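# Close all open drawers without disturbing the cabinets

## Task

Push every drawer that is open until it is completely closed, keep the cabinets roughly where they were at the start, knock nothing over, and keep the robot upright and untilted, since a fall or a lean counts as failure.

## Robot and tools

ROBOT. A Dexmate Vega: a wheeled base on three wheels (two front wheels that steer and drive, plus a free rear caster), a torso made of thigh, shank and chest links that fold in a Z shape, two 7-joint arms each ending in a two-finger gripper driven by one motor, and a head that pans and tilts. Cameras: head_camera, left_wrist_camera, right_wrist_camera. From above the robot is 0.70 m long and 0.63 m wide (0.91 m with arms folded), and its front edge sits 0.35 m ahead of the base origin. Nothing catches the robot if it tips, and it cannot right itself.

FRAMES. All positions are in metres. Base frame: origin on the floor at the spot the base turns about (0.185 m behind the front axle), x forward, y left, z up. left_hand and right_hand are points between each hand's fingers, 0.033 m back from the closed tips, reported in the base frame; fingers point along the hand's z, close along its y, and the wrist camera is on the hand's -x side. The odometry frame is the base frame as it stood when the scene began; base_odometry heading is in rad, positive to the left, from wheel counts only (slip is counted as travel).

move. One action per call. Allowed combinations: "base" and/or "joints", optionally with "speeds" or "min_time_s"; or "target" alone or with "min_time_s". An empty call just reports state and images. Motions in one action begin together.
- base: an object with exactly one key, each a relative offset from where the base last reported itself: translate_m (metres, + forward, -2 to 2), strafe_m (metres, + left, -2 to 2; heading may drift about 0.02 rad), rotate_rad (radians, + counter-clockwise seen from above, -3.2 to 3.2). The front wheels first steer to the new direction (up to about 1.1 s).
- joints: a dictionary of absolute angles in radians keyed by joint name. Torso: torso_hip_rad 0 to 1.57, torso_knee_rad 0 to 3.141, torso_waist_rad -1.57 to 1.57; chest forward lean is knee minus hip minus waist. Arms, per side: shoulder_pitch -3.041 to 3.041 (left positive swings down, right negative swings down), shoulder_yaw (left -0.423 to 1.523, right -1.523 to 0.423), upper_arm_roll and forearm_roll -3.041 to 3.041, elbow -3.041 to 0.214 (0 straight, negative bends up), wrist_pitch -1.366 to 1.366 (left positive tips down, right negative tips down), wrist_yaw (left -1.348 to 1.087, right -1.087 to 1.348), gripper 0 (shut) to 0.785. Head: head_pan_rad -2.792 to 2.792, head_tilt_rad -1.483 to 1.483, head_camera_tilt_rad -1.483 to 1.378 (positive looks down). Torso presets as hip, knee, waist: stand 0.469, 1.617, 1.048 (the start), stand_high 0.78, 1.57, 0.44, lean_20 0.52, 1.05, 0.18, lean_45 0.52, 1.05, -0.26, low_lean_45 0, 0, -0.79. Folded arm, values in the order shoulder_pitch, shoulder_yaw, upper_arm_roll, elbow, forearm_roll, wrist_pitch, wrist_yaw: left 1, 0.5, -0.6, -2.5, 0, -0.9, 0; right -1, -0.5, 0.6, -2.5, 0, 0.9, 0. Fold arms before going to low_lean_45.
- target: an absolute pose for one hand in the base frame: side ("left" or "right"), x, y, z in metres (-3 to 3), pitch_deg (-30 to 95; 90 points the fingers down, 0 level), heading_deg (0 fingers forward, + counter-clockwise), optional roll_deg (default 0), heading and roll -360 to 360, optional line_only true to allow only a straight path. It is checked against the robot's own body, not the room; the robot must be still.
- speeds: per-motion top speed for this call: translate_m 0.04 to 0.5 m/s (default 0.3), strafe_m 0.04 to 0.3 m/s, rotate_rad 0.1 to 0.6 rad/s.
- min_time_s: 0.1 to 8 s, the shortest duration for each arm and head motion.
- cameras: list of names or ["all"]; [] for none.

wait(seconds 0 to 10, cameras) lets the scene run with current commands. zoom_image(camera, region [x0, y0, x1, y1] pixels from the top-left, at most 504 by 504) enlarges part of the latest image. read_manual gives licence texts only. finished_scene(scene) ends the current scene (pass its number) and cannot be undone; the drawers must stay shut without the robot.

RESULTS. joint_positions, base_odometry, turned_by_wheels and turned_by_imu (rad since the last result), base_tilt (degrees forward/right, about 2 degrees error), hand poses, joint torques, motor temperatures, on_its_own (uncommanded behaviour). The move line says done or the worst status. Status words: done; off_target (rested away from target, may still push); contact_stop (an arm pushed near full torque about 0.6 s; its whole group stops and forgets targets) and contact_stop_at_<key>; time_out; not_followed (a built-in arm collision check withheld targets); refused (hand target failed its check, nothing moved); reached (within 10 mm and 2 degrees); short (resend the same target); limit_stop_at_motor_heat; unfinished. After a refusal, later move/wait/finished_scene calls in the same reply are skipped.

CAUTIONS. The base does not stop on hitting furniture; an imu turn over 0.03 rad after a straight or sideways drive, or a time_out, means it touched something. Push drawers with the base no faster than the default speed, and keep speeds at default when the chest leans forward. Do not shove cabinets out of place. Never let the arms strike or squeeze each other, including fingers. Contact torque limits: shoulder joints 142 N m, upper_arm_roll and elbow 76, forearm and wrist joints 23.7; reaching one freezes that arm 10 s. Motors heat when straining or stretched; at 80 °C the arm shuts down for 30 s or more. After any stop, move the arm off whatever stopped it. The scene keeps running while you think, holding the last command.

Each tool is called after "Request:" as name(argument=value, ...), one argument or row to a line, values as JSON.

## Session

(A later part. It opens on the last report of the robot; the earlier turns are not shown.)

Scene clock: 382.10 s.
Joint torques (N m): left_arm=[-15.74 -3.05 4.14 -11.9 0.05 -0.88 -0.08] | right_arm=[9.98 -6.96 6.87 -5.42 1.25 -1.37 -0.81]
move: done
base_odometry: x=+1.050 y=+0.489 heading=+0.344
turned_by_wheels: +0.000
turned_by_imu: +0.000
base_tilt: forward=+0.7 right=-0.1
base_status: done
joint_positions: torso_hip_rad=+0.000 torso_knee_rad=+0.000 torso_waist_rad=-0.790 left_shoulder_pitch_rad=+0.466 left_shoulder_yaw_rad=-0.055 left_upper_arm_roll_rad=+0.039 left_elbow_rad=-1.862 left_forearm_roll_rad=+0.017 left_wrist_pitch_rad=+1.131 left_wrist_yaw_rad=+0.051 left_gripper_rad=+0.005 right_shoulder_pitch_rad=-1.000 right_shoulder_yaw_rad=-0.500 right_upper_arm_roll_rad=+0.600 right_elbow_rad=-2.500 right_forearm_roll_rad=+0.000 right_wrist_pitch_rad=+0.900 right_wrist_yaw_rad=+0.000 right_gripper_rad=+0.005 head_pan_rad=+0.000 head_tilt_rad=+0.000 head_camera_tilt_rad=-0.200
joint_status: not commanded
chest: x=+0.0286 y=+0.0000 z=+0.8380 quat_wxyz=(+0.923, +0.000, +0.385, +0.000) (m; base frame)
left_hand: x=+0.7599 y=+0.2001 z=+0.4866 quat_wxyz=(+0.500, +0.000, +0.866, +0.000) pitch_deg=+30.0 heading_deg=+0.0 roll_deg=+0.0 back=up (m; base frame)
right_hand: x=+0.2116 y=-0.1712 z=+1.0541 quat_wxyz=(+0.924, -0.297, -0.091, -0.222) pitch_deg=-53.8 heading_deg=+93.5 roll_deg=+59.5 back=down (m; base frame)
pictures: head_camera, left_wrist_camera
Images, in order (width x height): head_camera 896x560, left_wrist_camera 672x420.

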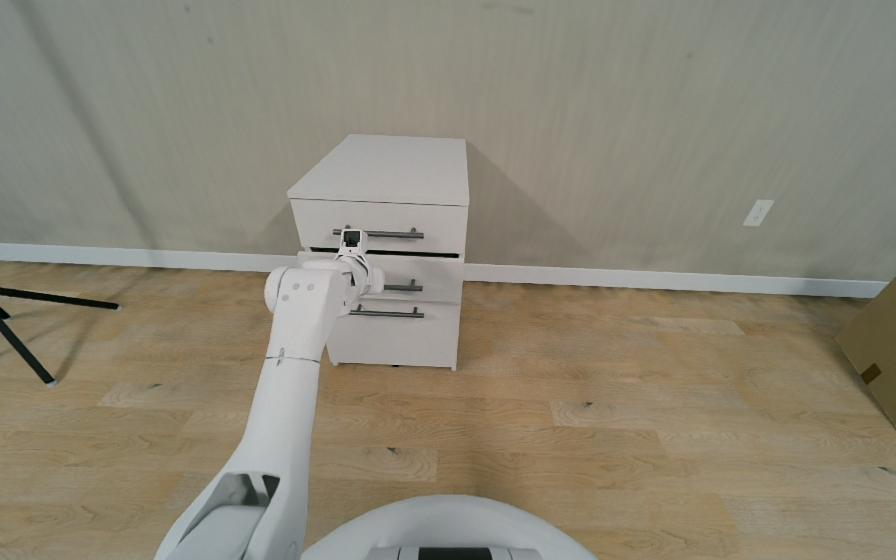

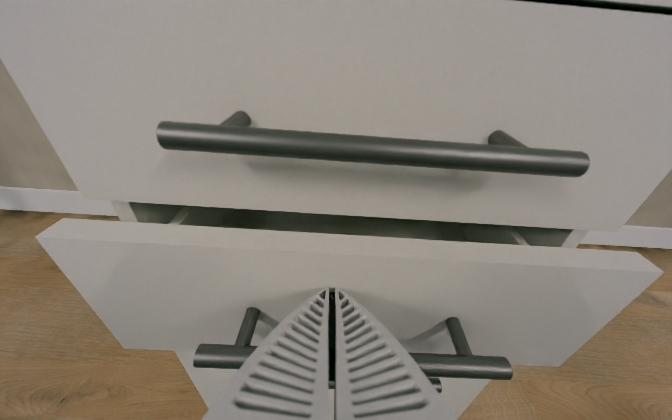

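Request:
move(
  target={"side": "left", "x": 0.79, "y": 0.2, "z": 0.4865, "pitch_deg": 30, "heading_deg": 0, "line_only": true},
  min_time_s=1.0,
  cameras=["head_camera", "left_wrist_camera"],
)

Scene clock: 390.50 s.
Joint torques (N m): left_arm=[-18.45 -3.11 0.18 -12.53 -0.04 -1.9 -0.28] | right_arm=[10.82 -7.68 6.69 -4.16 1.26 -0.23 -0.88]
move: done
base_odometry: x=+1.050 y=+0.489 heading=+0.344
turned_by_wheels: +0.000
turned_by_imu: +0.001
base_tilt: forward=+0.7 right=-0.1
base_status: not commanded
joint_positions: torso_hip_rad=+0.000 torso_knee_rad=+0.000 torso_waist_rad=-0.790 left_shoulder_pitch_rad=+0.385 left_shoulder_yaw_rad=-0.055 left_upper_arm_roll_rad=+0.033 left_elbow_rad=-1.724 left_forearm_roll_rad=+0.015 left_wrist_pitch_rad=+1.074 left_wrist_yaw_rad=+0.050 left_gripper_rad=+0.005 right_shoulder_pitch_rad=-1.000 right_shoulder_yaw_rad=-0.500 right_upper_arm_roll_rad=+0.600 right_elbow_rad=-2.500 right_forearm_roll_rad=+0.000 right_wrist_pitch_rad=+0.900 right_wrist_yaw_rad=+0.000 right_gripper_rad=+0.005 head_pan_rad=+0.000 head_tilt_rad=+0.000 head_camera_tilt_rad=-0.200
joint_status: not commanded
chest: x=+0.0286 y=+0.0000 z=+0.8380 quat_wxyz=(+0.923, +0.000, +0.385, +0.000) (m; base frame)
left_hand: x=+0.7887 y=+0.2000 z=+0.4861 quat_wxyz=(+0.500, +0.000, +0.866, +0.000) pitch_deg=+30.0 heading_deg=+0.0 roll_deg=+0.0 back=up (m; base frame)
left_hand_status: reached (straight line, planned for 1.0 s): 1 mm and 0.0 deg off.
right_hand: x=+0.2116 y=-0.1712 z=+1.0541 quat_wxyz=(+0.924, -0.297, -0.091, -0.222) pitch_deg=-53.8 heading_deg=+93.5 roll_deg=+59.5 back=down (m; base frame)
pictures: head_camera, left_wrist_camera
Images, in order (width x height): head_camera 896x560, left_wrist_camera 672x420.

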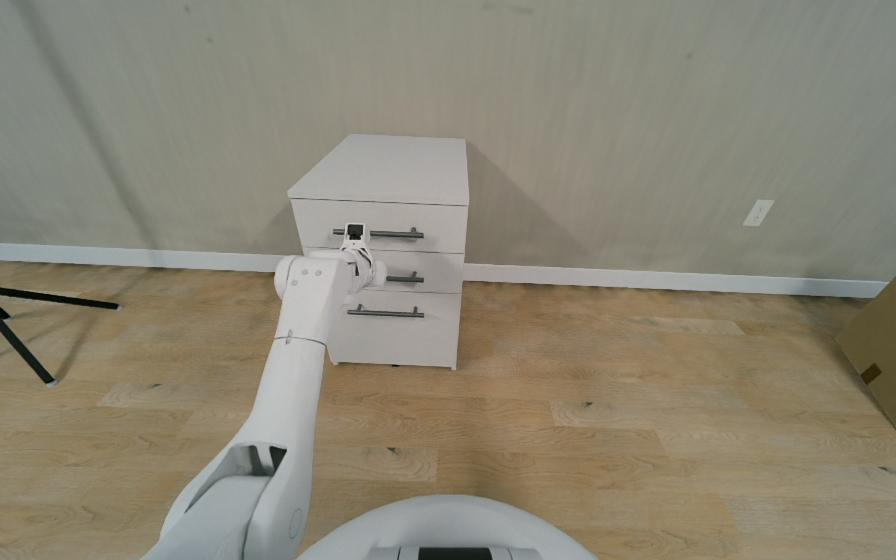

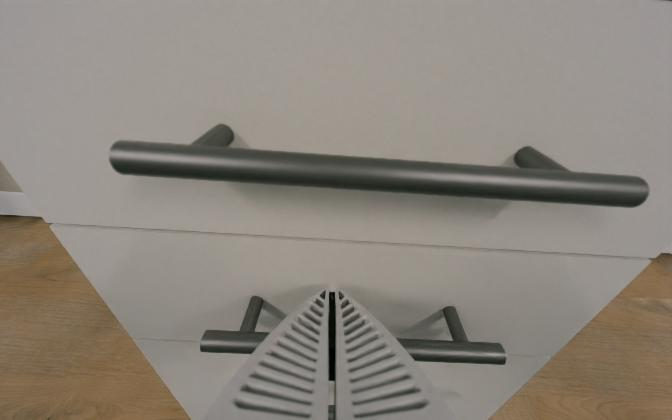

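Request:
zoom_image(
  camera="left_wrist_camera",
  region=[0, 190, 340, 300],
)

Request:
zoom_image(
  camera="left_wrist_camera",
  region=[400, 200, 672, 380],
)

Scaled by 1.482 from the camera's 672x420 image, which has a finer 960x600 frame.

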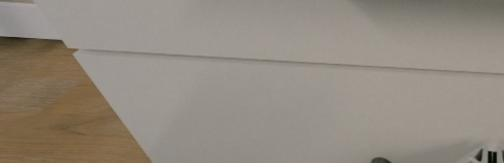

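Scaled by 1.853 from the camera's 672x420 image, which has a finer 960x600 frame.

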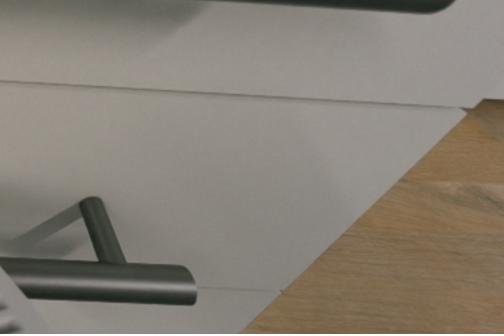

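Request:
move(
  target={"side": "left", "x": 0.796, "y": 0.2, "z": 0.4865, "pitch_deg": 30, "heading_deg": 0, "line_only": true},
  min_time_s=1.0,
  cameras=["head_camera", "left_wrist_camera"],
)

Scene clock: 406.90 s.
Joint torques (N m): left_arm=[-19.97 -2.73 -2.88 -13.06 -0.85 -2.12 -0.5] | right_arm=[9.32 -6.89 6.84 -5.04 1.33 -1.19 -0.85]
move: done
base_odometry: x=+1.050 y=+0.489 heading=+0.344
turned_by_wheels: +0.000
turned_by_imu: +0.001
base_tilt: forward=+0.7 right=+0.0
base_status: not commanded
joint_positions: torso_hip_rad=+0.000 torso_knee_rad=+0.000 torso_waist_rad=-0.790 left_shoulder_pitch_rad=+0.367 left_shoulder_yaw_rad=-0.055 left_upper_arm_roll_rad=+0.032 left_elbow_rad=-1.693 left_forearm_roll_rad=+0.015 left_wrist_pitch_rad=+1.061 left_wrist_yaw_rad=+0.050 left_gripper_rad=+0.005 right_shoulder_pitch_rad=-1.000 right_shoulder_yaw_rad=-0.500 right_upper_arm_roll_rad=+0.600 right_elbow_rad=-2.500 right_forearm_roll_rad=+0.000 right_wrist_pitch_rad=+0.900 right_wrist_yaw_rad=+0.000 right_gripper_rad=+0.005 head_pan_rad=+0.000 head_tilt_rad=+0.000 head_camera_tilt_rad=-0.200
joint_status: not commanded
chest: x=+0.0286 y=+0.0000 z=+0.8380 quat_wxyz=(+0.923, +0.000, +0.385, +0.000) (m; base frame)
left_hand: x=+0.7948 y=+0.2000 z=+0.4861 quat_wxyz=(+0.500, +0.000, +0.866, +0.000) pitch_deg=+30.0 heading_deg=+0.0 roll_deg=+0.0 back=up (m; base frame)
left_hand_status: reached (straight line, planned for 1.0 s): 1 mm and 0.0 deg off.
right_hand: x=+0.2116 y=-0.1712 z=+1.0541 quat_wxyz=(+0.924, -0.297, -0.091, -0.222) pitch_deg=-53.8 heading_deg=+93.5 roll_deg=+59.5 back=down (m; base frame)
pictures: head_camera, left_wrist_camera
Images, in order (width x height): head_camera 896x560, left_wrist_camera 672x420.

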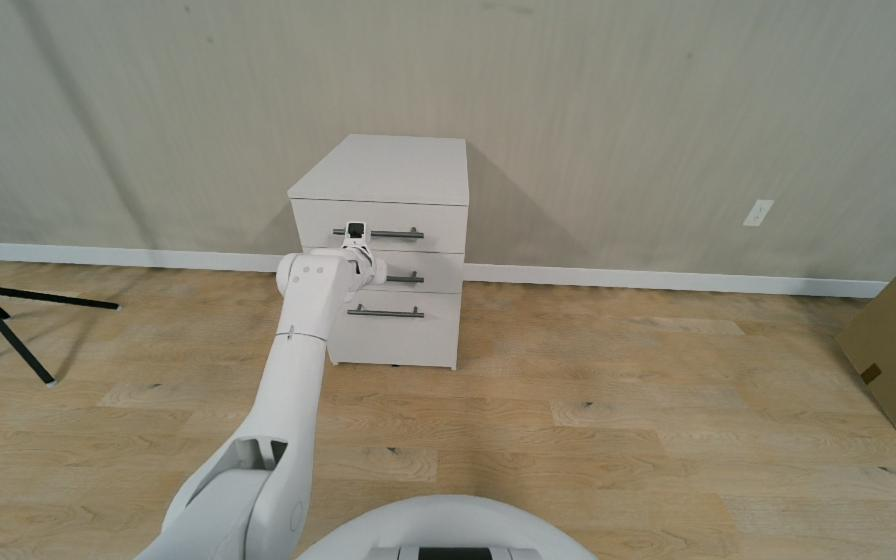

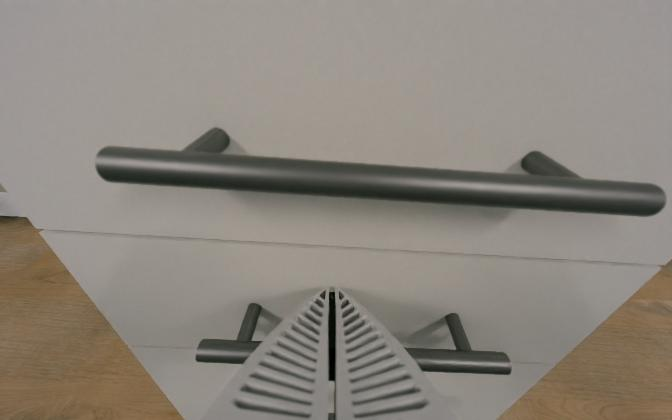

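Request:
zoom_image(
  camera="left_wrist_camera",
  region=[0, 180, 240, 380],
)

Request:
zoom_image(
  camera="left_wrist_camera",
  region=[432, 200, 672, 400],
)

Request:
zoom_image(
  camera="head_camera",
  region=[280, 180, 480, 380],
)

Scaled by 2.100 from the camera's 672x420 image, which has a finer 960x600 frame.

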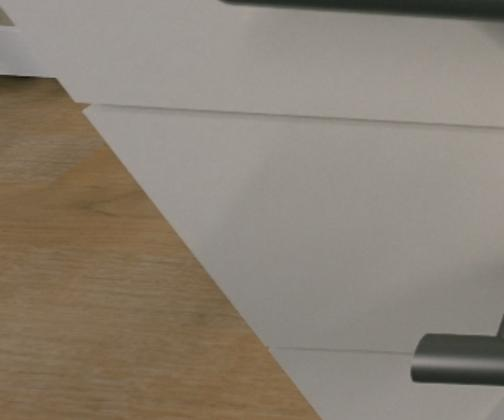

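Scaled by 2.100 from the camera's 672x420 image, which has a finer 960x600 frame.

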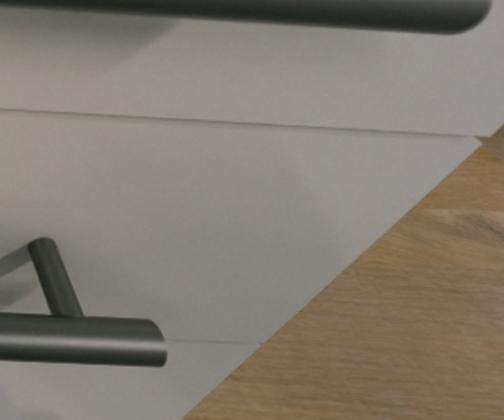

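Scaled by 2.520 from the camera's 896x560 image, which has a finer 960x600 frame.

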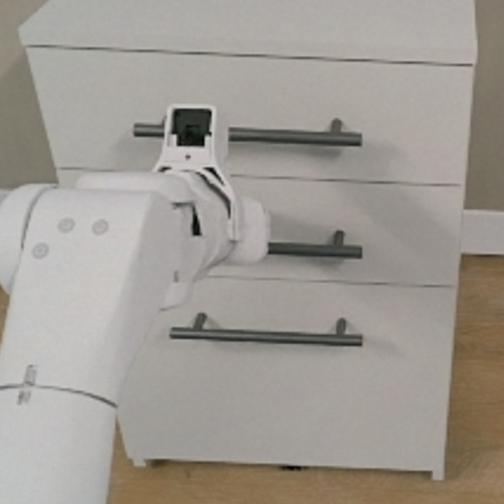

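Request:
move(
  target={"side": "left", "x": 0.803, "y": 0.2, "z": 0.4865, "pitch_deg": 30, "heading_deg": 0, "line_only": true},
  min_time_s=1.0,
  cameras=["head_camera", "left_wrist_camera"],
)

Scene clock: 424.03 s.
Joint torques (N m): left_arm=[-23.04 -1.93 -1.35 -7.65 -0.14 -5.01 -0.72] | right_arm=[9.02 -6.69 6.89 -5.05 1.16 -0.76 -0.77]
move: done
base_odometry: x=+1.050 y=+0.489 heading=+0.344
turned_by_wheels: +0.000
turned_by_imu: +0.001
base_tilt: forward=+0.6 right=+0.0
base_status: not commanded
joint_positions: torso_hip_rad=+0.000 torso_knee_rad=+0.000 torso_waist_rad=-0.790 left_shoulder_pitch_rad=+0.347 left_shoulder_yaw_rad=-0.055 left_upper_arm_roll_rad=+0.030 left_elbow_rad=-1.658 left_forearm_roll_rad=+0.014 left_wrist_pitch_rad=+1.047 left_wrist_yaw_rad=+0.050 left_gripper_rad=+0.005 right_shoulder_pitch_rad=-1.000 right_shoulder_yaw_rad=-0.500 right_upper_arm_roll_rad=+0.600 right_elbow_rad=-2.500 right_forearm_roll_rad=+0.000 right_wrist_pitch_rad=+0.900 right_wrist_yaw_rad=+0.000 right_gripper_rad=+0.005 head_pan_rad=+0.000 head_tilt_rad=+0.000 head_camera_tilt_rad=-0.200
joint_status: not commanded
chest: x=+0.0285 y=+0.0000 z=+0.8380 quat_wxyz=(+0.923, +0.000, +0.385, +0.000) (m; base frame)
left_hand: x=+0.8016 y=+0.1999 z=+0.4862 quat_wxyz=(+0.500, +0.000, +0.866, +0.000) pitch_deg=+30.0 heading_deg=+0.0 roll_deg=+0.0 back=up (m; base frame)
left_hand_status: reached (straight line, planned for 1.0 s): 1 mm and 0.1 deg off.
right_hand: x=+0.2115 y=-0.1712 z=+1.0541 quat_wxyz=(+0.924, -0.297, -0.091, -0.222) pitch_deg=-53.8 heading_deg=+93.5 roll_deg=+59.4 back=down (m; base frame)
pictures: head_camera, left_wrist_camera
Images, in order (width x height): head_camera 896x560, left_wrist_camera 672x420.

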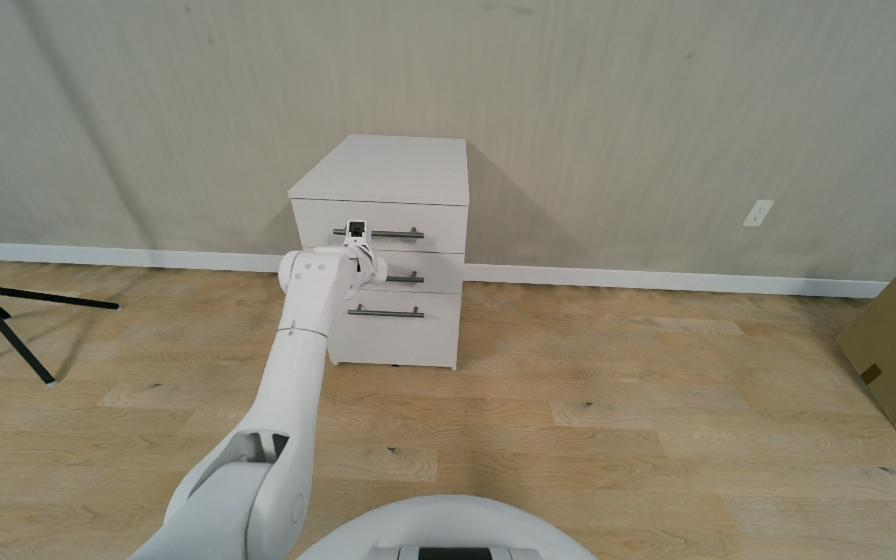

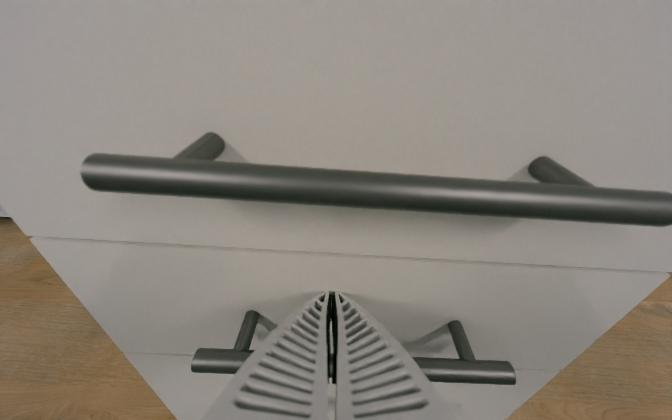

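Request:
move(
  target={"side": "left", "x": 0.63, "y": 0.22, "z": 0.50, "pitch_deg": 30, "heading_deg": 0, "line_only": true},
  cameras=["head_camera", "left_wrist_camera"],
)

Scene clock: 456.83 s.
Joint torques (N m): left_arm=[-5.07 -0.65 -1.7 -11.34 -0.07 -1.51 -0.29] | right_arm=[9.77 -7.39 6.79 -4.12 1.18 -0.99 -0.89]
move: done
base_odometry: x=+1.050 y=+0.489 heading=+0.344
turned_by_wheels: +0.000
turned_by_imu: +0.001
base_tilt: forward=+0.7 right=+0.0
base_status: not commanded
joint_positions: torso_hip_rad=+0.000 torso_knee_rad=+0.000 torso_waist_rad=-0.790 left_shoulder_pitch_rad=+0.789 left_shoulder_yaw_rad=-0.016 left_upper_arm_roll_rad=+0.024 left_elbow_rad=-2.398 left_forearm_roll_rad=+0.009 left_wrist_pitch_rad=+1.343 left_wrist_yaw_rad=+0.020 left_gripper_rad=+0.005 right_shoulder_pitch_rad=-1.000 right_shoulder_yaw_rad=-0.500 right_upper_arm_roll_rad=+0.600 right_elbow_rad=-2.500 right_forearm_roll_rad=+0.000 right_wrist_pitch_rad=+0.900 right_wrist_yaw_rad=+0.000 right_gripper_rad=+0.005 head_pan_rad=+0.000 head_tilt_rad=+0.000 head_camera_tilt_rad=-0.200
joint_status: not commanded
chest: x=+0.0285 y=+0.0000 z=+0.8380 quat_wxyz=(+0.923, +0.000, +0.385, +0.000) (m; base frame)
left_hand: x=+0.6315 y=+0.2198 z=+0.4996 quat_wxyz=(+0.500, +0.000, +0.866, +0.000) pitch_deg=+30.0 heading_deg=+0.0 roll_deg=+0.0 back=up (m; base frame)
left_hand_status: reached (straight line, planned for 2.7 s): 2 mm and 0.0 deg off.
right_hand: x=+0.2115 y=-0.1712 z=+1.0541 quat_wxyz=(+0.924, -0.297, -0.091, -0.222) pitch_deg=-53.8 heading_deg=+93.5 roll_deg=+59.5 back=down (m; base frame)
pictures: head_camera, left_wrist_camera
Images, in order (width x height): head_camera 896x560, left_wrist_camera 672x420.

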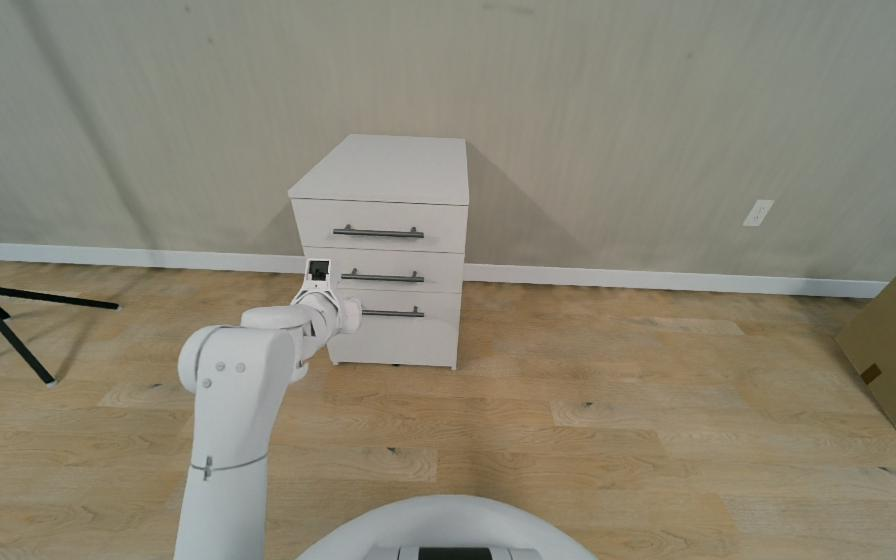

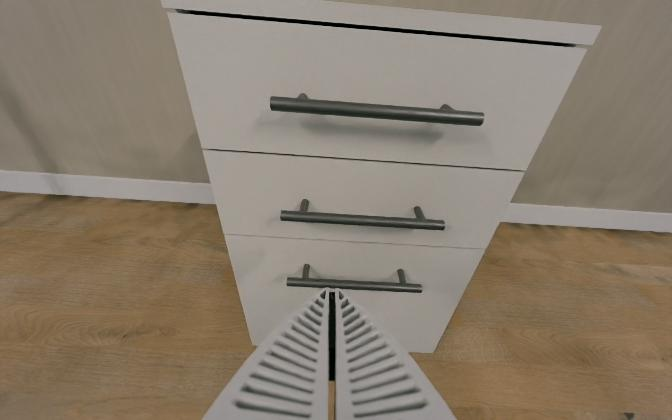

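Request:
zoom_image(
  camera="left_wrist_camera",
  region=[150, 0, 410, 260],
)

Request:
zoom_image(
  camera="left_wrist_camera",
  region=[380, 0, 640, 260],
)

Scaled by 1.938 from the camera's 672x420 image, which has a finer 960x600 frame.

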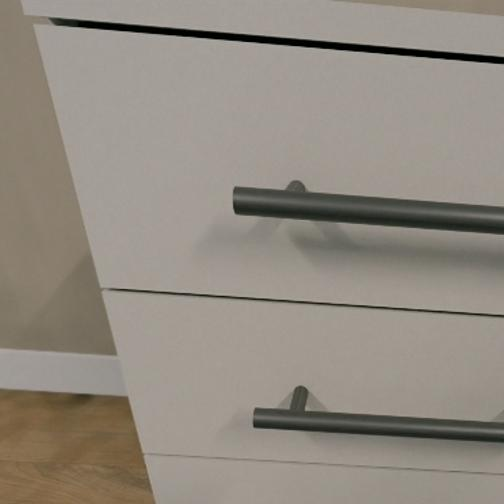

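Scaled by 1.938 from the camera's 672x420 image, which has a finer 960x600 frame.

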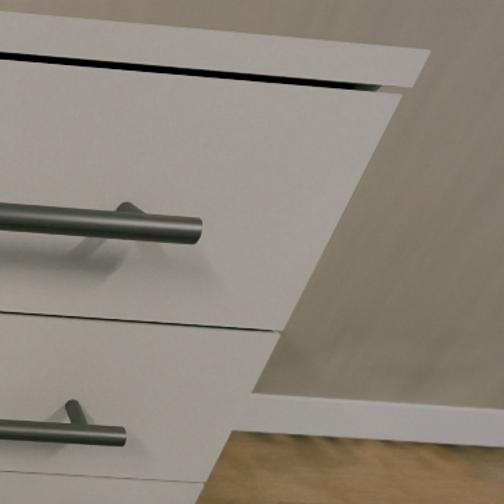

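Request:
move(
  base={"rotate_rad": -2.874},
  joints={"head_tilt_rad": -0.79, "head_camera_tilt_rad": 0.3},
  cameras=["head_camera"],
)

Scene clock: 512.63 s.
Joint torques (N m): left_arm=[-6.4 0.64 -0.16 -10 -0.25 -2 0.12] | right_arm=[10.51 -7.12 6.95 -4.28 1.22 -0.84 -0.86]
move: done
base_odometry: x=+1.053 y=+0.488 heading=-2.535
turned_by_wheels: -2.878
turned_by_imu: -2.822
base_tilt: forward=+0.7 right=-0.1
base_status: done
joint_positions: torso_hip_rad=+0.000 torso_knee_rad=+0.000 torso_waist_rad=-0.790 left_shoulder_pitch_rad=+0.793 left_shoulder_yaw_rad=-0.016 left_upper_arm_roll_rad=+0.024 left_elbow_rad=-2.404 left_forearm_roll_rad=+0.009 left_wrist_pitch_rad=+1.345 left_wrist_yaw_rad=+0.019 left_gripper_rad=+0.005 right_shoulder_pitch_rad=-1.000 right_shoulder_yaw_rad=-0.500 right_upper_arm_roll_rad=+0.600 right_elbow_rad=-2.500 right_forearm_roll_rad=+0.000 right_wrist_pitch_rad=+0.900 right_wrist_yaw_rad=+0.000 right_gripper_rad=+0.005 head_pan_rad=+0.000 head_tilt_rad=-0.790 head_camera_tilt_rad=+0.300
joint_status: all done
chest: x=+0.0285 y=+0.0000 z=+0.8380 quat_wxyz=(+0.923, +0.000, +0.385, +0.000) (m; base frame)
left_hand: x=+0.6300 y=+0.2199 z=+0.4998 quat_wxyz=(+0.500, +0.000, +0.866, +0.000) pitch_deg=+30.0 heading_deg=+0.0 roll_deg=+0.0 back=up (m; base frame)
right_hand: x=+0.2115 y=-0.1712 z=+1.0541 quat_wxyz=(+0.924, -0.297, -0.091, -0.222) pitch_deg=-53.8 heading_deg=+93.5 roll_deg=+59.5 back=down (m; base frame)
pictures: head_camera
Images, in order (width x height): head_camera 896x560.

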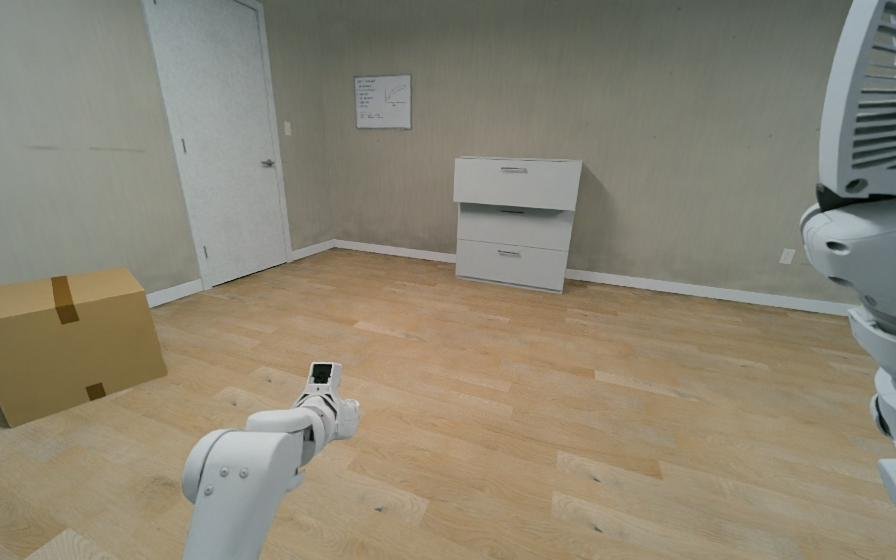

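Request:
move(
  base={"rotate_rad": -0.122},
)

Request:
move(
  base={"translate_m": 1.6},
  speeds={"translate_m": 0.5},
  cameras=["head_camera"],
)

Scene clock: 533.47 s.
Joint torques (N m): left_arm=[-5.78 2.16 -2.05 -11.41 -0.12 -1.91 0.3] | right_arm=[10.2 -8.25 6.86 -5.1 1.25 -0.93 -0.89]
move: done
base_odometry: x=+1.053 y=+0.488 heading=-2.656
turned_by_wheels: -0.122
turned_by_imu: -0.119
base_tilt: forward=+0.7 right=+0.0
base_status: done
joint_positions: torso_hip_rad=+0.000 torso_knee_rad=+0.000 torso_waist_rad=-0.790 left_shoulder_pitch_rad=+0.793 left_shoulder_yaw_rad=-0.016 left_upper_arm_roll_rad=+0.024 left_elbow_rad=-2.404 left_forearm_roll_rad=+0.009 left_wrist_pitch_rad=+1.345 left_wrist_yaw_rad=+0.019 left_gripper_rad=+0.005 right_shoulder_pitch_rad=-1.000 right_shoulder_yaw_rad=-0.500 right_upper_arm_roll_rad=+0.600 right_elbow_rad=-2.500 right_forearm_roll_rad=+0.000 right_wrist_pitch_rad=+0.900 right_wrist_yaw_rad=+0.000 right_gripper_rad=+0.005 head_pan_rad=+0.000 head_tilt_rad=-0.790 head_camera_tilt_rad=+0.300
joint_status: not commanded
chest: x=+0.0285 y=+0.0000 z=+0.8380 quat_wxyz=(+0.923, +0.000, +0.385, +0.000) (m; base frame)
left_hand: x=+0.6300 y=+0.2199 z=+0.4998 quat_wxyz=(+0.500, +0.000, +0.866, +0.000) pitch_deg=+30.0 heading_deg=+0.0 roll_deg=+0.0 back=up (m; base frame)
right_hand: x=+0.2115 y=-0.1712 z=+1.0541 quat_wxyz=(+0.924, -0.297, -0.091, -0.222) pitch_deg=-53.8 heading_deg=+93.5 roll_deg=+59.5 back=down (m; base frame)
pictures: none

Scene clock: 539.10 s.
Joint torques (N m): left_arm=[-5.85 3.33 -2.19 -11.95 0.62 -0.99 -0.01] | right_arm=[10.23 -7.81 6.84 -4.77 1.14 -1.43 -0.86]
move: done
base_odometry: x=-0.361 y=-0.262 heading=-2.657
turned_by_wheels: -0.001
turned_by_imu: -0.001
base_tilt: forward=+0.6 right=-0.1
base_status: done
joint_positions: torso_hip_rad=+0.000 torso_knee_rad=+0.000 torso_waist_rad=-0.790 left_shoulder_pitch_rad=+0.793 left_shoulder_yaw_rad=-0.016 left_upper_arm_roll_rad=+0.024 left_elbow_rad=-2.404 left_forearm_roll_rad=+0.009 left_wrist_pitch_rad=+1.345 left_wrist_yaw_rad=+0.019 left_gripper_rad=+0.005 right_shoulder_pitch_rad=-1.000 right_shoulder_yaw_rad=-0.500 right_upper_arm_roll_rad=+0.600 right_elbow_rad=-2.500 right_forearm_roll_rad=+0.000 right_wrist_pitch_rad=+0.900 right_wrist_yaw_rad=+0.000 right_gripper_rad=+0.005 head_pan_rad=+0.000 head_tilt_rad=-0.790 head_camera_tilt_rad=+0.300
joint_status: not commanded
chest: x=+0.0286 y=+0.0000 z=+0.8380 quat_wxyz=(+0.923, +0.000, +0.385, +0.000) (m; base frame)
left_hand: x=+0.6300 y=+0.2199 z=+0.4997 quat_wxyz=(+0.500, +0.000, +0.866, +0.000) pitch_deg=+30.0 heading_deg=+0.0 roll_deg=+0.0 back=up (m; base frame)
right_hand: x=+0.2116 y=-0.1712 z=+1.0541 quat_wxyz=(+0.924, -0.297, -0.091, -0.222) pitch_deg=-53.8 heading_deg=+93.5 roll_deg=+59.5 back=down (m; base frame)
pictures: head_camera
Images, in order (width x height): head_camera 896x560.

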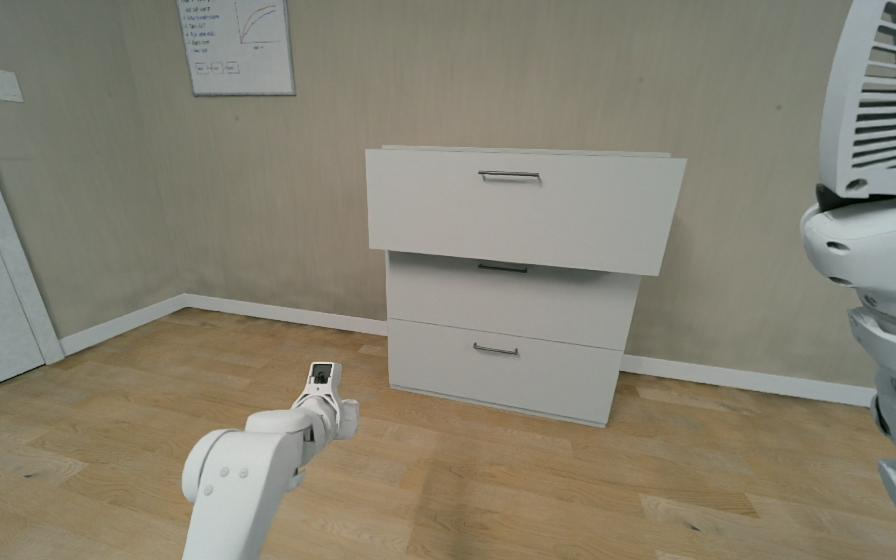

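Request:
move(
  joints={"head_pan_rad": 0.8},
  cameras=["head_camera"],
)

Request:
move(
  joints={"head_pan_rad": -0.25},
  cameras=["head_camera"],
)

Scene clock: 556.60 s.
Joint torques (N m): left_arm=[-6.53 1.84 -1.68 -13.1 0.7 -1.3 0.15] | right_arm=[9.09 -7.91 6.89 -4.5 1.2 -0.83 -0.87]
move: done
base_odometry: x=-0.361 y=-0.262 heading=-2.657
turned_by_wheels: +0.000
turned_by_imu: +0.001
base_tilt: forward=+0.7 right=+0.0
base_status: not commanded
joint_positions: torso_hip_rad=+0.000 torso_knee_rad=+0.000 torso_waist_rad=-0.790 left_shoulder_pitch_rad=+0.793 left_shoulder_yaw_rad=-0.016 left_upper_arm_roll_rad=+0.024 left_elbow_rad=-2.404 left_forearm_roll_rad=+0.009 left_wrist_pitch_rad=+1.345 left_wrist_yaw_rad=+0.019 left_gripper_rad=+0.005 right_shoulder_pitch_rad=-1.000 right_shoulder_yaw_rad=-0.500 right_upper_arm_roll_rad=+0.600 right_elbow_rad=-2.500 right_forearm_roll_rad=+0.000 right_wrist_pitch_rad=+0.900 right_wrist_yaw_rad=+0.000 right_gripper_rad=+0.005 head_pan_rad=+0.800 head_tilt_rad=-0.790 head_camera_tilt_rad=+0.300
joint_status: all done
chest: x=+0.0286 y=+0.0000 z=+0.8380 quat_wxyz=(+0.923, +0.000, +0.385, +0.000) (m; base frame)
left_hand: x=+0.6300 y=+0.2199 z=+0.4997 quat_wxyz=(+0.500, +0.000, +0.866, +0.000) pitch_deg=+30.0 heading_deg=+0.0 roll_deg=+0.0 back=up (m; base frame)
right_hand: x=+0.2116 y=-0.1712 z=+1.0541 quat_wxyz=(+0.924, -0.297, -0.091, -0.222) pitch_deg=-53.8 heading_deg=+93.5 roll_deg=+59.5 back=down (m; base frame)
pictures: head_camera
Images, in order (width x height): head_camera 896x560.

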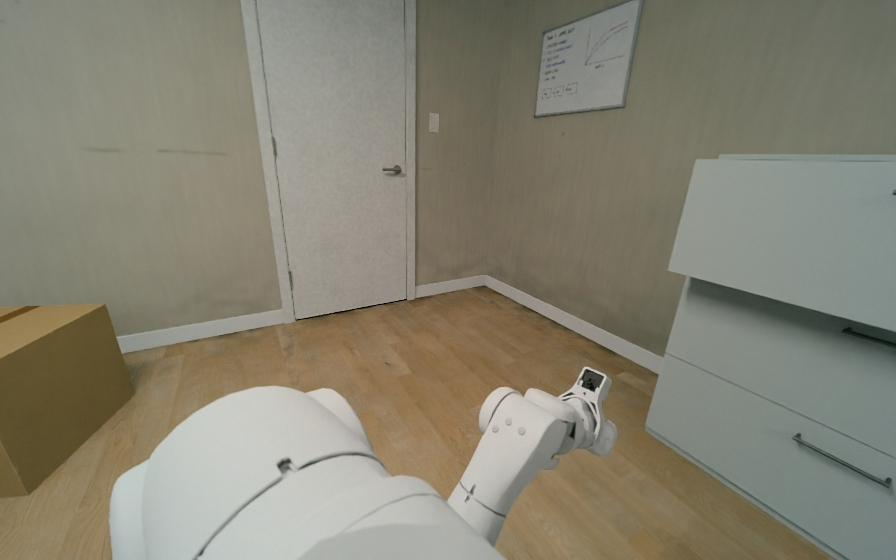

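Scene clock: 557.97 s.
Joint torques (N m): left_arm=[-6.85 2.89 -0.37 -12.98 -0.2 -3.25 -0.19] | right_arm=[10.89 -7.57 6.66 -4.41 1.23 -1.03 -0.8]
move: done
base_odometry: x=-0.361 y=-0.262 heading=-2.657
turned_by_wheels: +0.000
turned_by_imu: +0.000
base_tilt: forward=+0.7 right=-0.1
base_status: not commanded
joint_positions: torso_hip_rad=+0.000 torso_knee_rad=+0.000 torso_waist_rad=-0.790 left_shoulder_pitch_rad=+0.793 left_shoulder_yaw_rad=-0.016 left_upper_arm_roll_rad=+0.024 left_elbow_rad=-2.404 left_forearm_roll_rad=+0.009 left_wrist_pitch_rad=+1.345 left_wrist_yaw_rad=+0.019 left_gripper_rad=+0.005 right_shoulder_pitch_rad=-1.000 right_shoulder_yaw_rad=-0.500 right_upper_arm_roll_rad=+0.600 right_elbow_rad=-2.500 right_forearm_roll_rad=+0.000 right_wrist_pitch_rad=+0.900 right_wrist_yaw_rad=+0.000 right_gripper_rad=+0.005 head_pan_rad=-0.250 head_tilt_rad=-0.790 head_camera_tilt_rad=+0.300
joint_status: all done
chest: x=+0.0286 y=+0.0000 z=+0.8380 quat_wxyz=(+0.923, +0.000, +0.385, +0.000) (m; base frame)
left_hand: x=+0.6300 y=+0.2199 z=+0.4997 quat_wxyz=(+0.500, +0.000, +0.866, +0.000) pitch_deg=+30.0 heading_deg=+0.0 roll_deg=+0.0 back=up (m; base frame)
right_hand: x=+0.2116 y=-0.1712 z=+1.0541 quat_wxyz=(+0.924, -0.297, -0.091, -0.222) pitch_deg=-53.8 heading_deg=+93.5 roll_deg=+59.5 back=down (m; base frame)
pictures: head_camera
Images, in order (width x height): head_camera 896x560.

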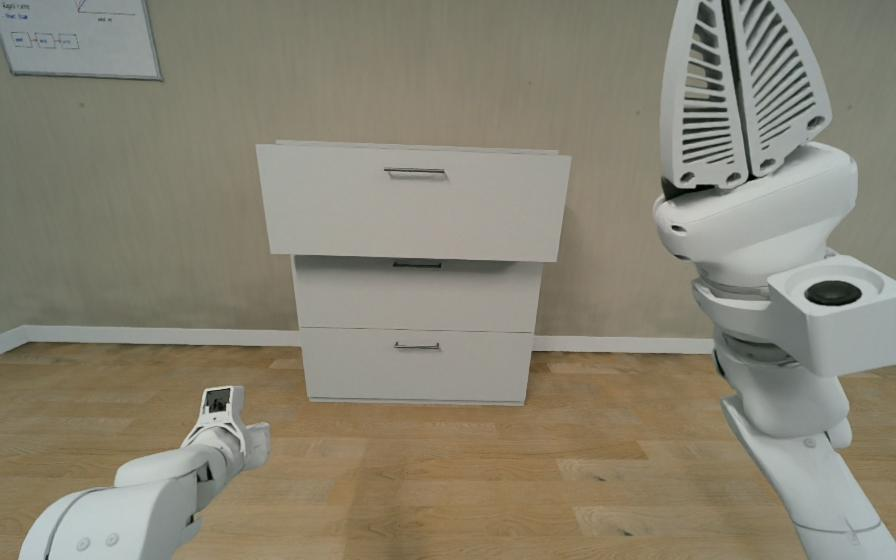

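Request:
move(
  base={"rotate_rad": -0.235},
  joints={"head_pan_rad": 0.0},
)

Request:
move(
  target={"side": "left", "x": 0.72, "y": 0.15, "z": 0.88, "pitch_deg": 0, "heading_deg": 0},
  cameras=["head_camera", "left_wrist_camera"],
)

Scene clock: 596.53 s.
Joint torques (N m): left_arm=[-6 0.89 -2.02 -12.97 0.42 -2.02 0.01] | right_arm=[9.76 -7.48 6.68 -5.29 1.23 -1.06 -0.92]
move: done
base_odometry: x=-0.361 y=-0.262 heading=-2.892
turned_by_wheels: -0.235
turned_by_imu: -0.231
base_tilt: forward=+0.6 right=-0.1
base_status: done
joint_positions: torso_hip_rad=+0.000 torso_knee_rad=+0.000 torso_waist_rad=-0.790 left_shoulder_pitch_rad=+0.793 left_shoulder_yaw_rad=-0.016 left_upper_arm_roll_rad=+0.024 left_elbow_rad=-2.404 left_forearm_roll_rad=+0.009 left_wrist_pitch_rad=+1.345 left_wrist_yaw_rad=+0.019 left_gripper_rad=+0.005 right_shoulder_pitch_rad=-1.000 right_shoulder_yaw_rad=-0.500 right_upper_arm_roll_rad=+0.600 right_elbow_rad=-2.500 right_forearm_roll_rad=+0.000 right_wrist_pitch_rad=+0.900 right_wrist_yaw_rad=+0.000 right_gripper_rad=+0.005 head_pan_rad=+0.000 head_tilt_rad=-0.790 head_camera_tilt_rad=+0.300
joint_status: all done
chest: x=+0.0286 y=+0.0000 z=+0.8380 quat_wxyz=(+0.923, +0.000, +0.385, +0.000) (m; base frame)
left_hand: x=+0.6300 y=+0.2199 z=+0.4997 quat_wxyz=(+0.500, +0.000, +0.866, +0.000) pitch_deg=+30.0 heading_deg=+0.0 roll_deg=+0.0 back=up (m; base frame)
right_hand: x=+0.2116 y=-0.1712 z=+1.0541 quat_wxyz=(+0.924, -0.297, -0.091, -0.222) pitch_deg=-53.8 heading_deg=+93.5 roll_deg=+59.5 back=down (m; base frame)
pictures: none

Scene clock: 600.37 s.
Joint torques (N m): left_arm=[-17.63 -7.65 5.64 -8.3 1.15 -2 -0.72] | right_arm=[9.66 -7.54 6.56 -4.63 1.26 -0.76 -0.93]
move: done
base_odometry: x=-0.361 y=-0.262 heading=-2.892
turned_by_wheels: +0.000
turned_by_imu: +0.001
base_tilt: forward=+0.6 right=-0.1
base_status: not commanded
joint_positions: torso_hip_rad=+0.000 torso_knee_rad=+0.000 torso_waist_rad=-0.790 left_shoulder_pitch_rad=+0.187 left_shoulder_yaw_rad=-0.281 left_upper_arm_roll_rad=+0.211 left_elbow_rad=-2.318 left_forearm_roll_rad=+0.545 left_wrist_pitch_rad=+1.366 left_wrist_yaw_rad=-0.202 left_gripper_rad=+0.005 right_shoulder_pitch_rad=-1.000 right_shoulder_yaw_rad=-0.500 right_upper_arm_roll_rad=+0.600 right_elbow_rad=-2.500 right_forearm_roll_rad=+0.000 right_wrist_pitch_rad=+0.900 right_wrist_yaw_rad=+0.000 right_gripper_rad=+0.005 head_pan_rad=+0.000 head_tilt_rad=-0.790 head_camera_tilt_rad=+0.300
joint_status: not commanded
chest: x=+0.0286 y=+0.0000 z=+0.8380 quat_wxyz=(+0.923, +0.000, +0.385, +0.000) (m; base frame)
left_hand: x=+0.7204 y=+0.1509 z=+0.8758 quat_wxyz=(+0.705, +0.000, +0.709, +0.000) pitch_deg=+0.3 heading_deg=+0.0 roll_deg=+0.0 back=up (m; base frame)
left_hand_status: reached (checked arc [no straight line was possible; over the whole arc the hand travels 0.40 m to end 0.40 m from its start, up to 0.03 m off the straight line; left_shoulder_pitch_rad turns most, 0.61 rad; on the way or at its end the hand turns up to 30 deg from its attitude at the start], planned for 2.2 s): 4 mm and 0.3 deg off.
right_hand: x=+0.2116 y=-0.1712 z=+1.0541 quat_wxyz=(+0.924, -0.297, -0.091, -0.222) pitch_deg=-53.8 heading_deg=+93.5 roll_deg=+59.5 back=down (m; base frame)
pictures: head_camera, left_wrist_camera
Images, in order (width x height): head_camera 896x560, left_wrist_camera 672x420.

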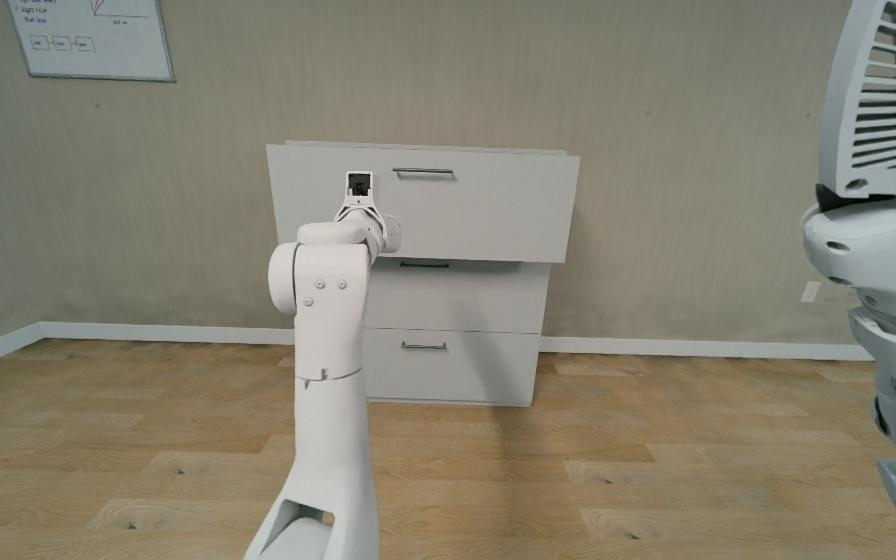

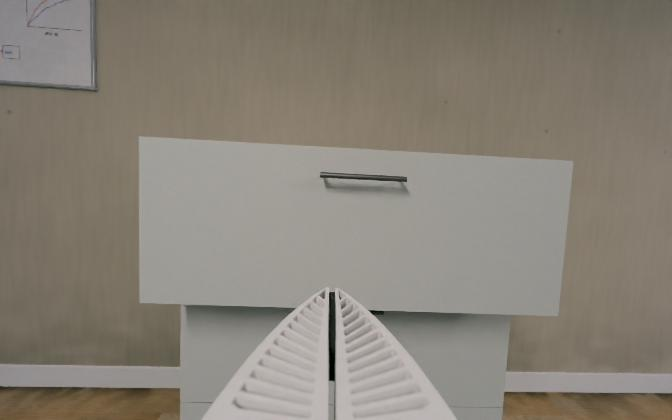

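Request:
move(
  base={"translate_m": 0.38},
  speeds={"translate_m": 0.2},
  cameras=["head_camera", "left_wrist_camera"],
)

Scene clock: 614.03 s.
Joint torques (N m): left_arm=[-16.91 -1.02 1.11 -6.43 -0.52 -2.56 -0.27] | right_arm=[9.33 -7.43 6.96 -4.71 1.18 -0.65 -0.99]
move: done
base_odometry: x=-0.729 y=-0.357 heading=-2.893
turned_by_wheels: +0.000
turned_by_imu: +0.000
base_tilt: forward=+0.7 right=+0.0
base_status: done
joint_positions: torso_hip_rad=+0.000 torso_knee_rad=+0.000 torso_waist_rad=-0.790 left_shoulder_pitch_rad=+0.181 left_shoulder_yaw_rad=-0.284 left_upper_arm_roll_rad=+0.213 left_elbow_rad=-2.318 left_forearm_roll_rad=+0.550 left_wrist_pitch_rad=+1.366 left_wrist_yaw_rad=-0.204 left_gripper_rad=+0.005 right_shoulder_pitch_rad=-1.000 right_shoulder_yaw_rad=-0.500 right_upper_arm_roll_rad=+0.600 right_elbow_rad=-2.500 right_forearm_roll_rad=+0.000 right_wrist_pitch_rad=+0.900 right_wrist_yaw_rad=+0.000 right_gripper_rad=+0.005 head_pan_rad=+0.000 head_tilt_rad=-0.790 head_camera_tilt_rad=+0.300
joint_status: not commanded
chest: x=+0.0285 y=+0.0000 z=+0.8380 quat_wxyz=(+0.923, +0.000, +0.385, +0.000) (m; base frame)
left_hand: x=+0.7200 y=+0.1500 z=+0.8799 quat_wxyz=(+0.707, +0.000, +0.707, +0.000) pitch_deg=+0.0 heading_deg=+0.0 roll_deg=+0.0 back=up (m; base frame)
right_hand: x=+0.2116 y=-0.1712 z=+1.0541 quat_wxyz=(+0.924, -0.297, -0.091, -0.222) pitch_deg=-53.8 heading_deg=+93.5 roll_deg=+59.5 back=down (m; base frame)
pictures: head_camera, left_wrist_camera
Images, in order (width x height): head_camera 896x560, left_wrist_camera 672x420.

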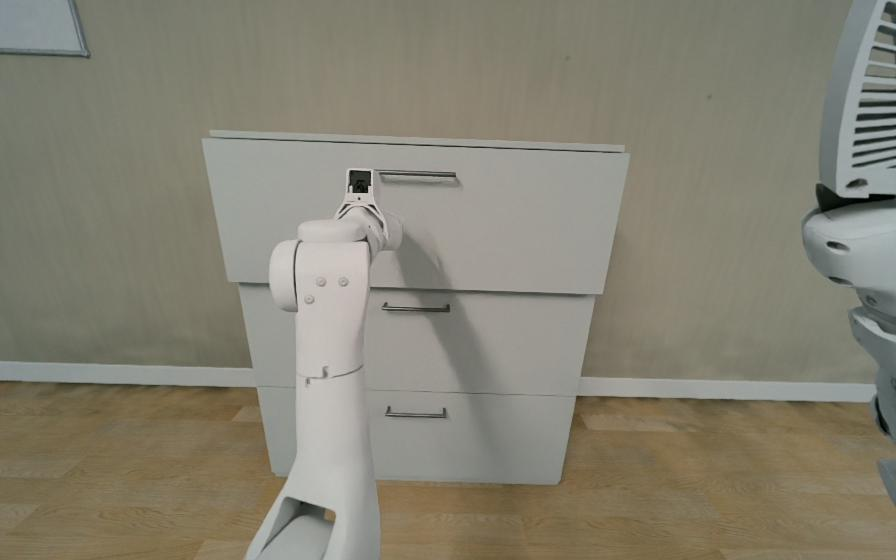

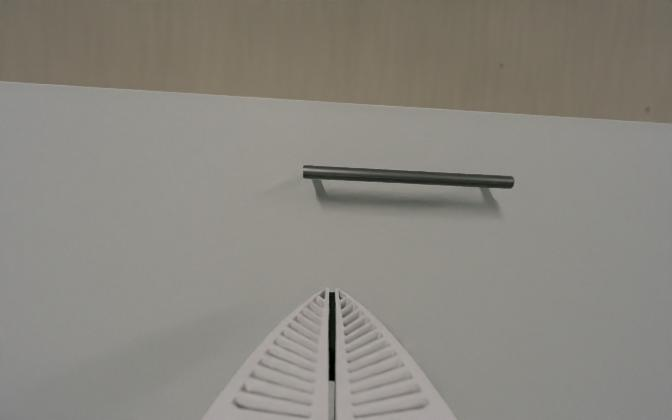

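Request:
zoom_image(
  camera="left_wrist_camera",
  region=[230, 150, 530, 350],
)

Request:
zoom_image(
  camera="head_camera",
  region=[190, 110, 640, 400],
)

Scaled by 1.680 from the camera's 672x420 image, which has a finer 960x600 frame.

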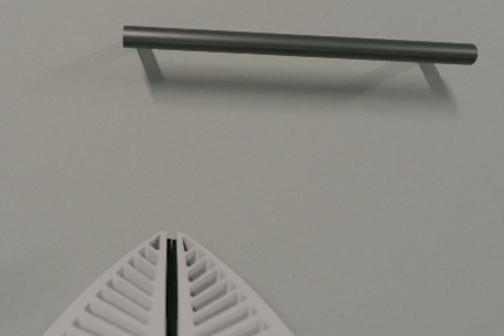

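Scaled by 1.120 from the camera's 896x560 image, which has a finer 960x600 frame.

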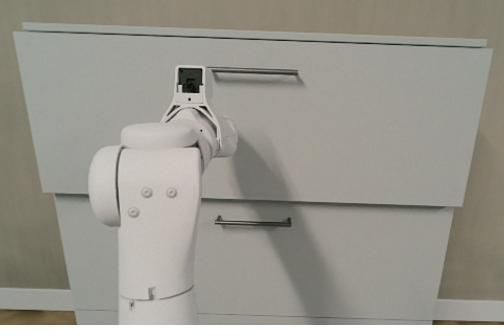

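Request:
move(
  target={"side": "left", "x": 0.79, "y": 0.13, "z": 0.88, "pitch_deg": 0, "heading_deg": 0, "line_only": true},
  min_time_s=1.5,
  cameras=["head_camera", "left_wrist_camera"],
)

Scene clock: 708.37 s.
Joint torques (N m): left_arm=[-18.77 -5.55 1.04 -5.32 -1.38 -3.4 -0.68] | right_arm=[9.46 -7.64 6.6 -4.7 1.21 -0.84 -1]
move: done
base_odometry: x=-0.729 y=-0.357 heading=-2.893
turned_by_wheels: +0.000
turned_by_imu: +0.001
base_tilt: forward=+0.7 right=-0.1
base_status: not commanded
joint_positions: torso_hip_rad=+0.000 torso_knee_rad=+0.000 torso_waist_rad=-0.790 left_shoulder_pitch_rad=+0.094 left_shoulder_yaw_rad=-0.366 left_upper_arm_roll_rad=+0.124 left_elbow_rad=-2.022 left_forearm_roll_rad=+0.500 left_wrist_pitch_rad=+1.149 left_wrist_yaw_rad=-0.128 left_gripper_rad=+0.005 right_shoulder_pitch_rad=-1.000 right_shoulder_yaw_rad=-0.500 right_upper_arm_roll_rad=+0.600 right_elbow_rad=-2.500 right_forearm_roll_rad=+0.000 right_wrist_pitch_rad=+0.900 right_wrist_yaw_rad=+0.000 right_gripper_rad=+0.005 head_pan_rad=+0.000 head_tilt_rad=-0.790 head_camera_tilt_rad=+0.300
joint_status: not commanded
chest: x=+0.0285 y=+0.0000 z=+0.8380 quat_wxyz=(+0.923, +0.000, +0.385, +0.000) (m; base frame)
left_hand: x=+0.7887 y=+0.1308 z=+0.8798 quat_wxyz=(+0.707, +0.000, +0.707, +0.000) pitch_deg=+0.0 heading_deg=+0.1 roll_deg=+0.0 back=up (m; base frame)
left_hand_status: reached (straight line, planned for 1.5 s): 2 mm and 0.1 deg off.
right_hand: x=+0.2116 y=-0.1712 z=+1.0541 quat_wxyz=(+0.924, -0.297, -0.091, -0.222) pitch_deg=-53.8 heading_deg=+93.5 roll_deg=+59.5 back=down (m; base frame)
pictures: head_camera, left_wrist_camera
Images, in order (width x height): head_camera 896x560, left_wrist_camera 672x420.

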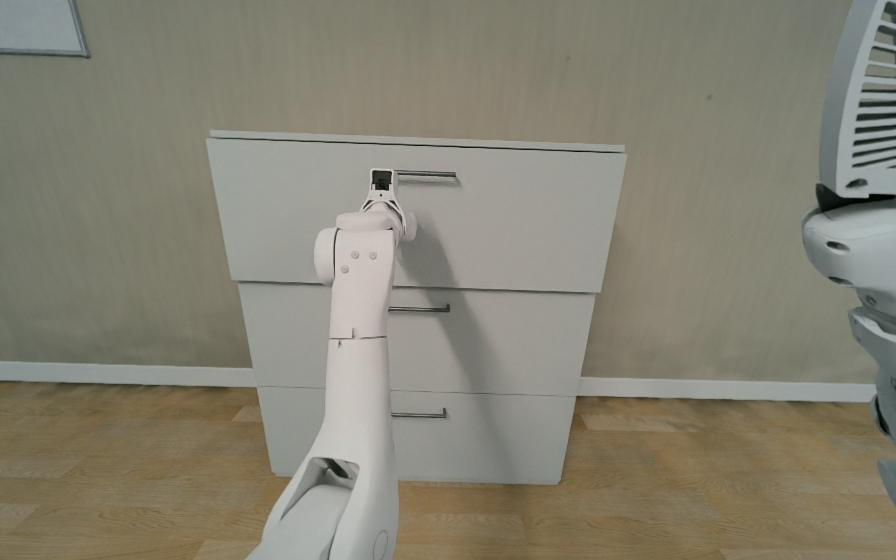

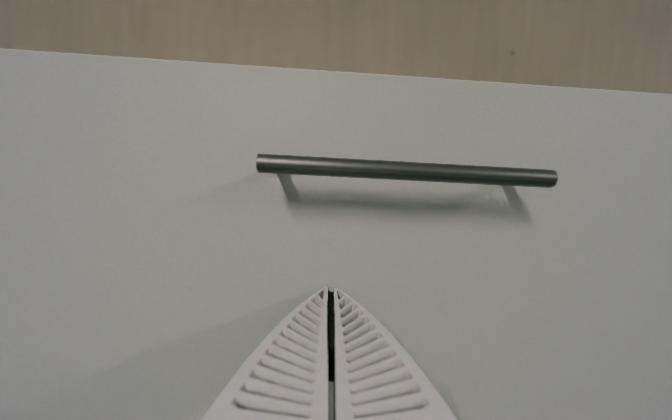

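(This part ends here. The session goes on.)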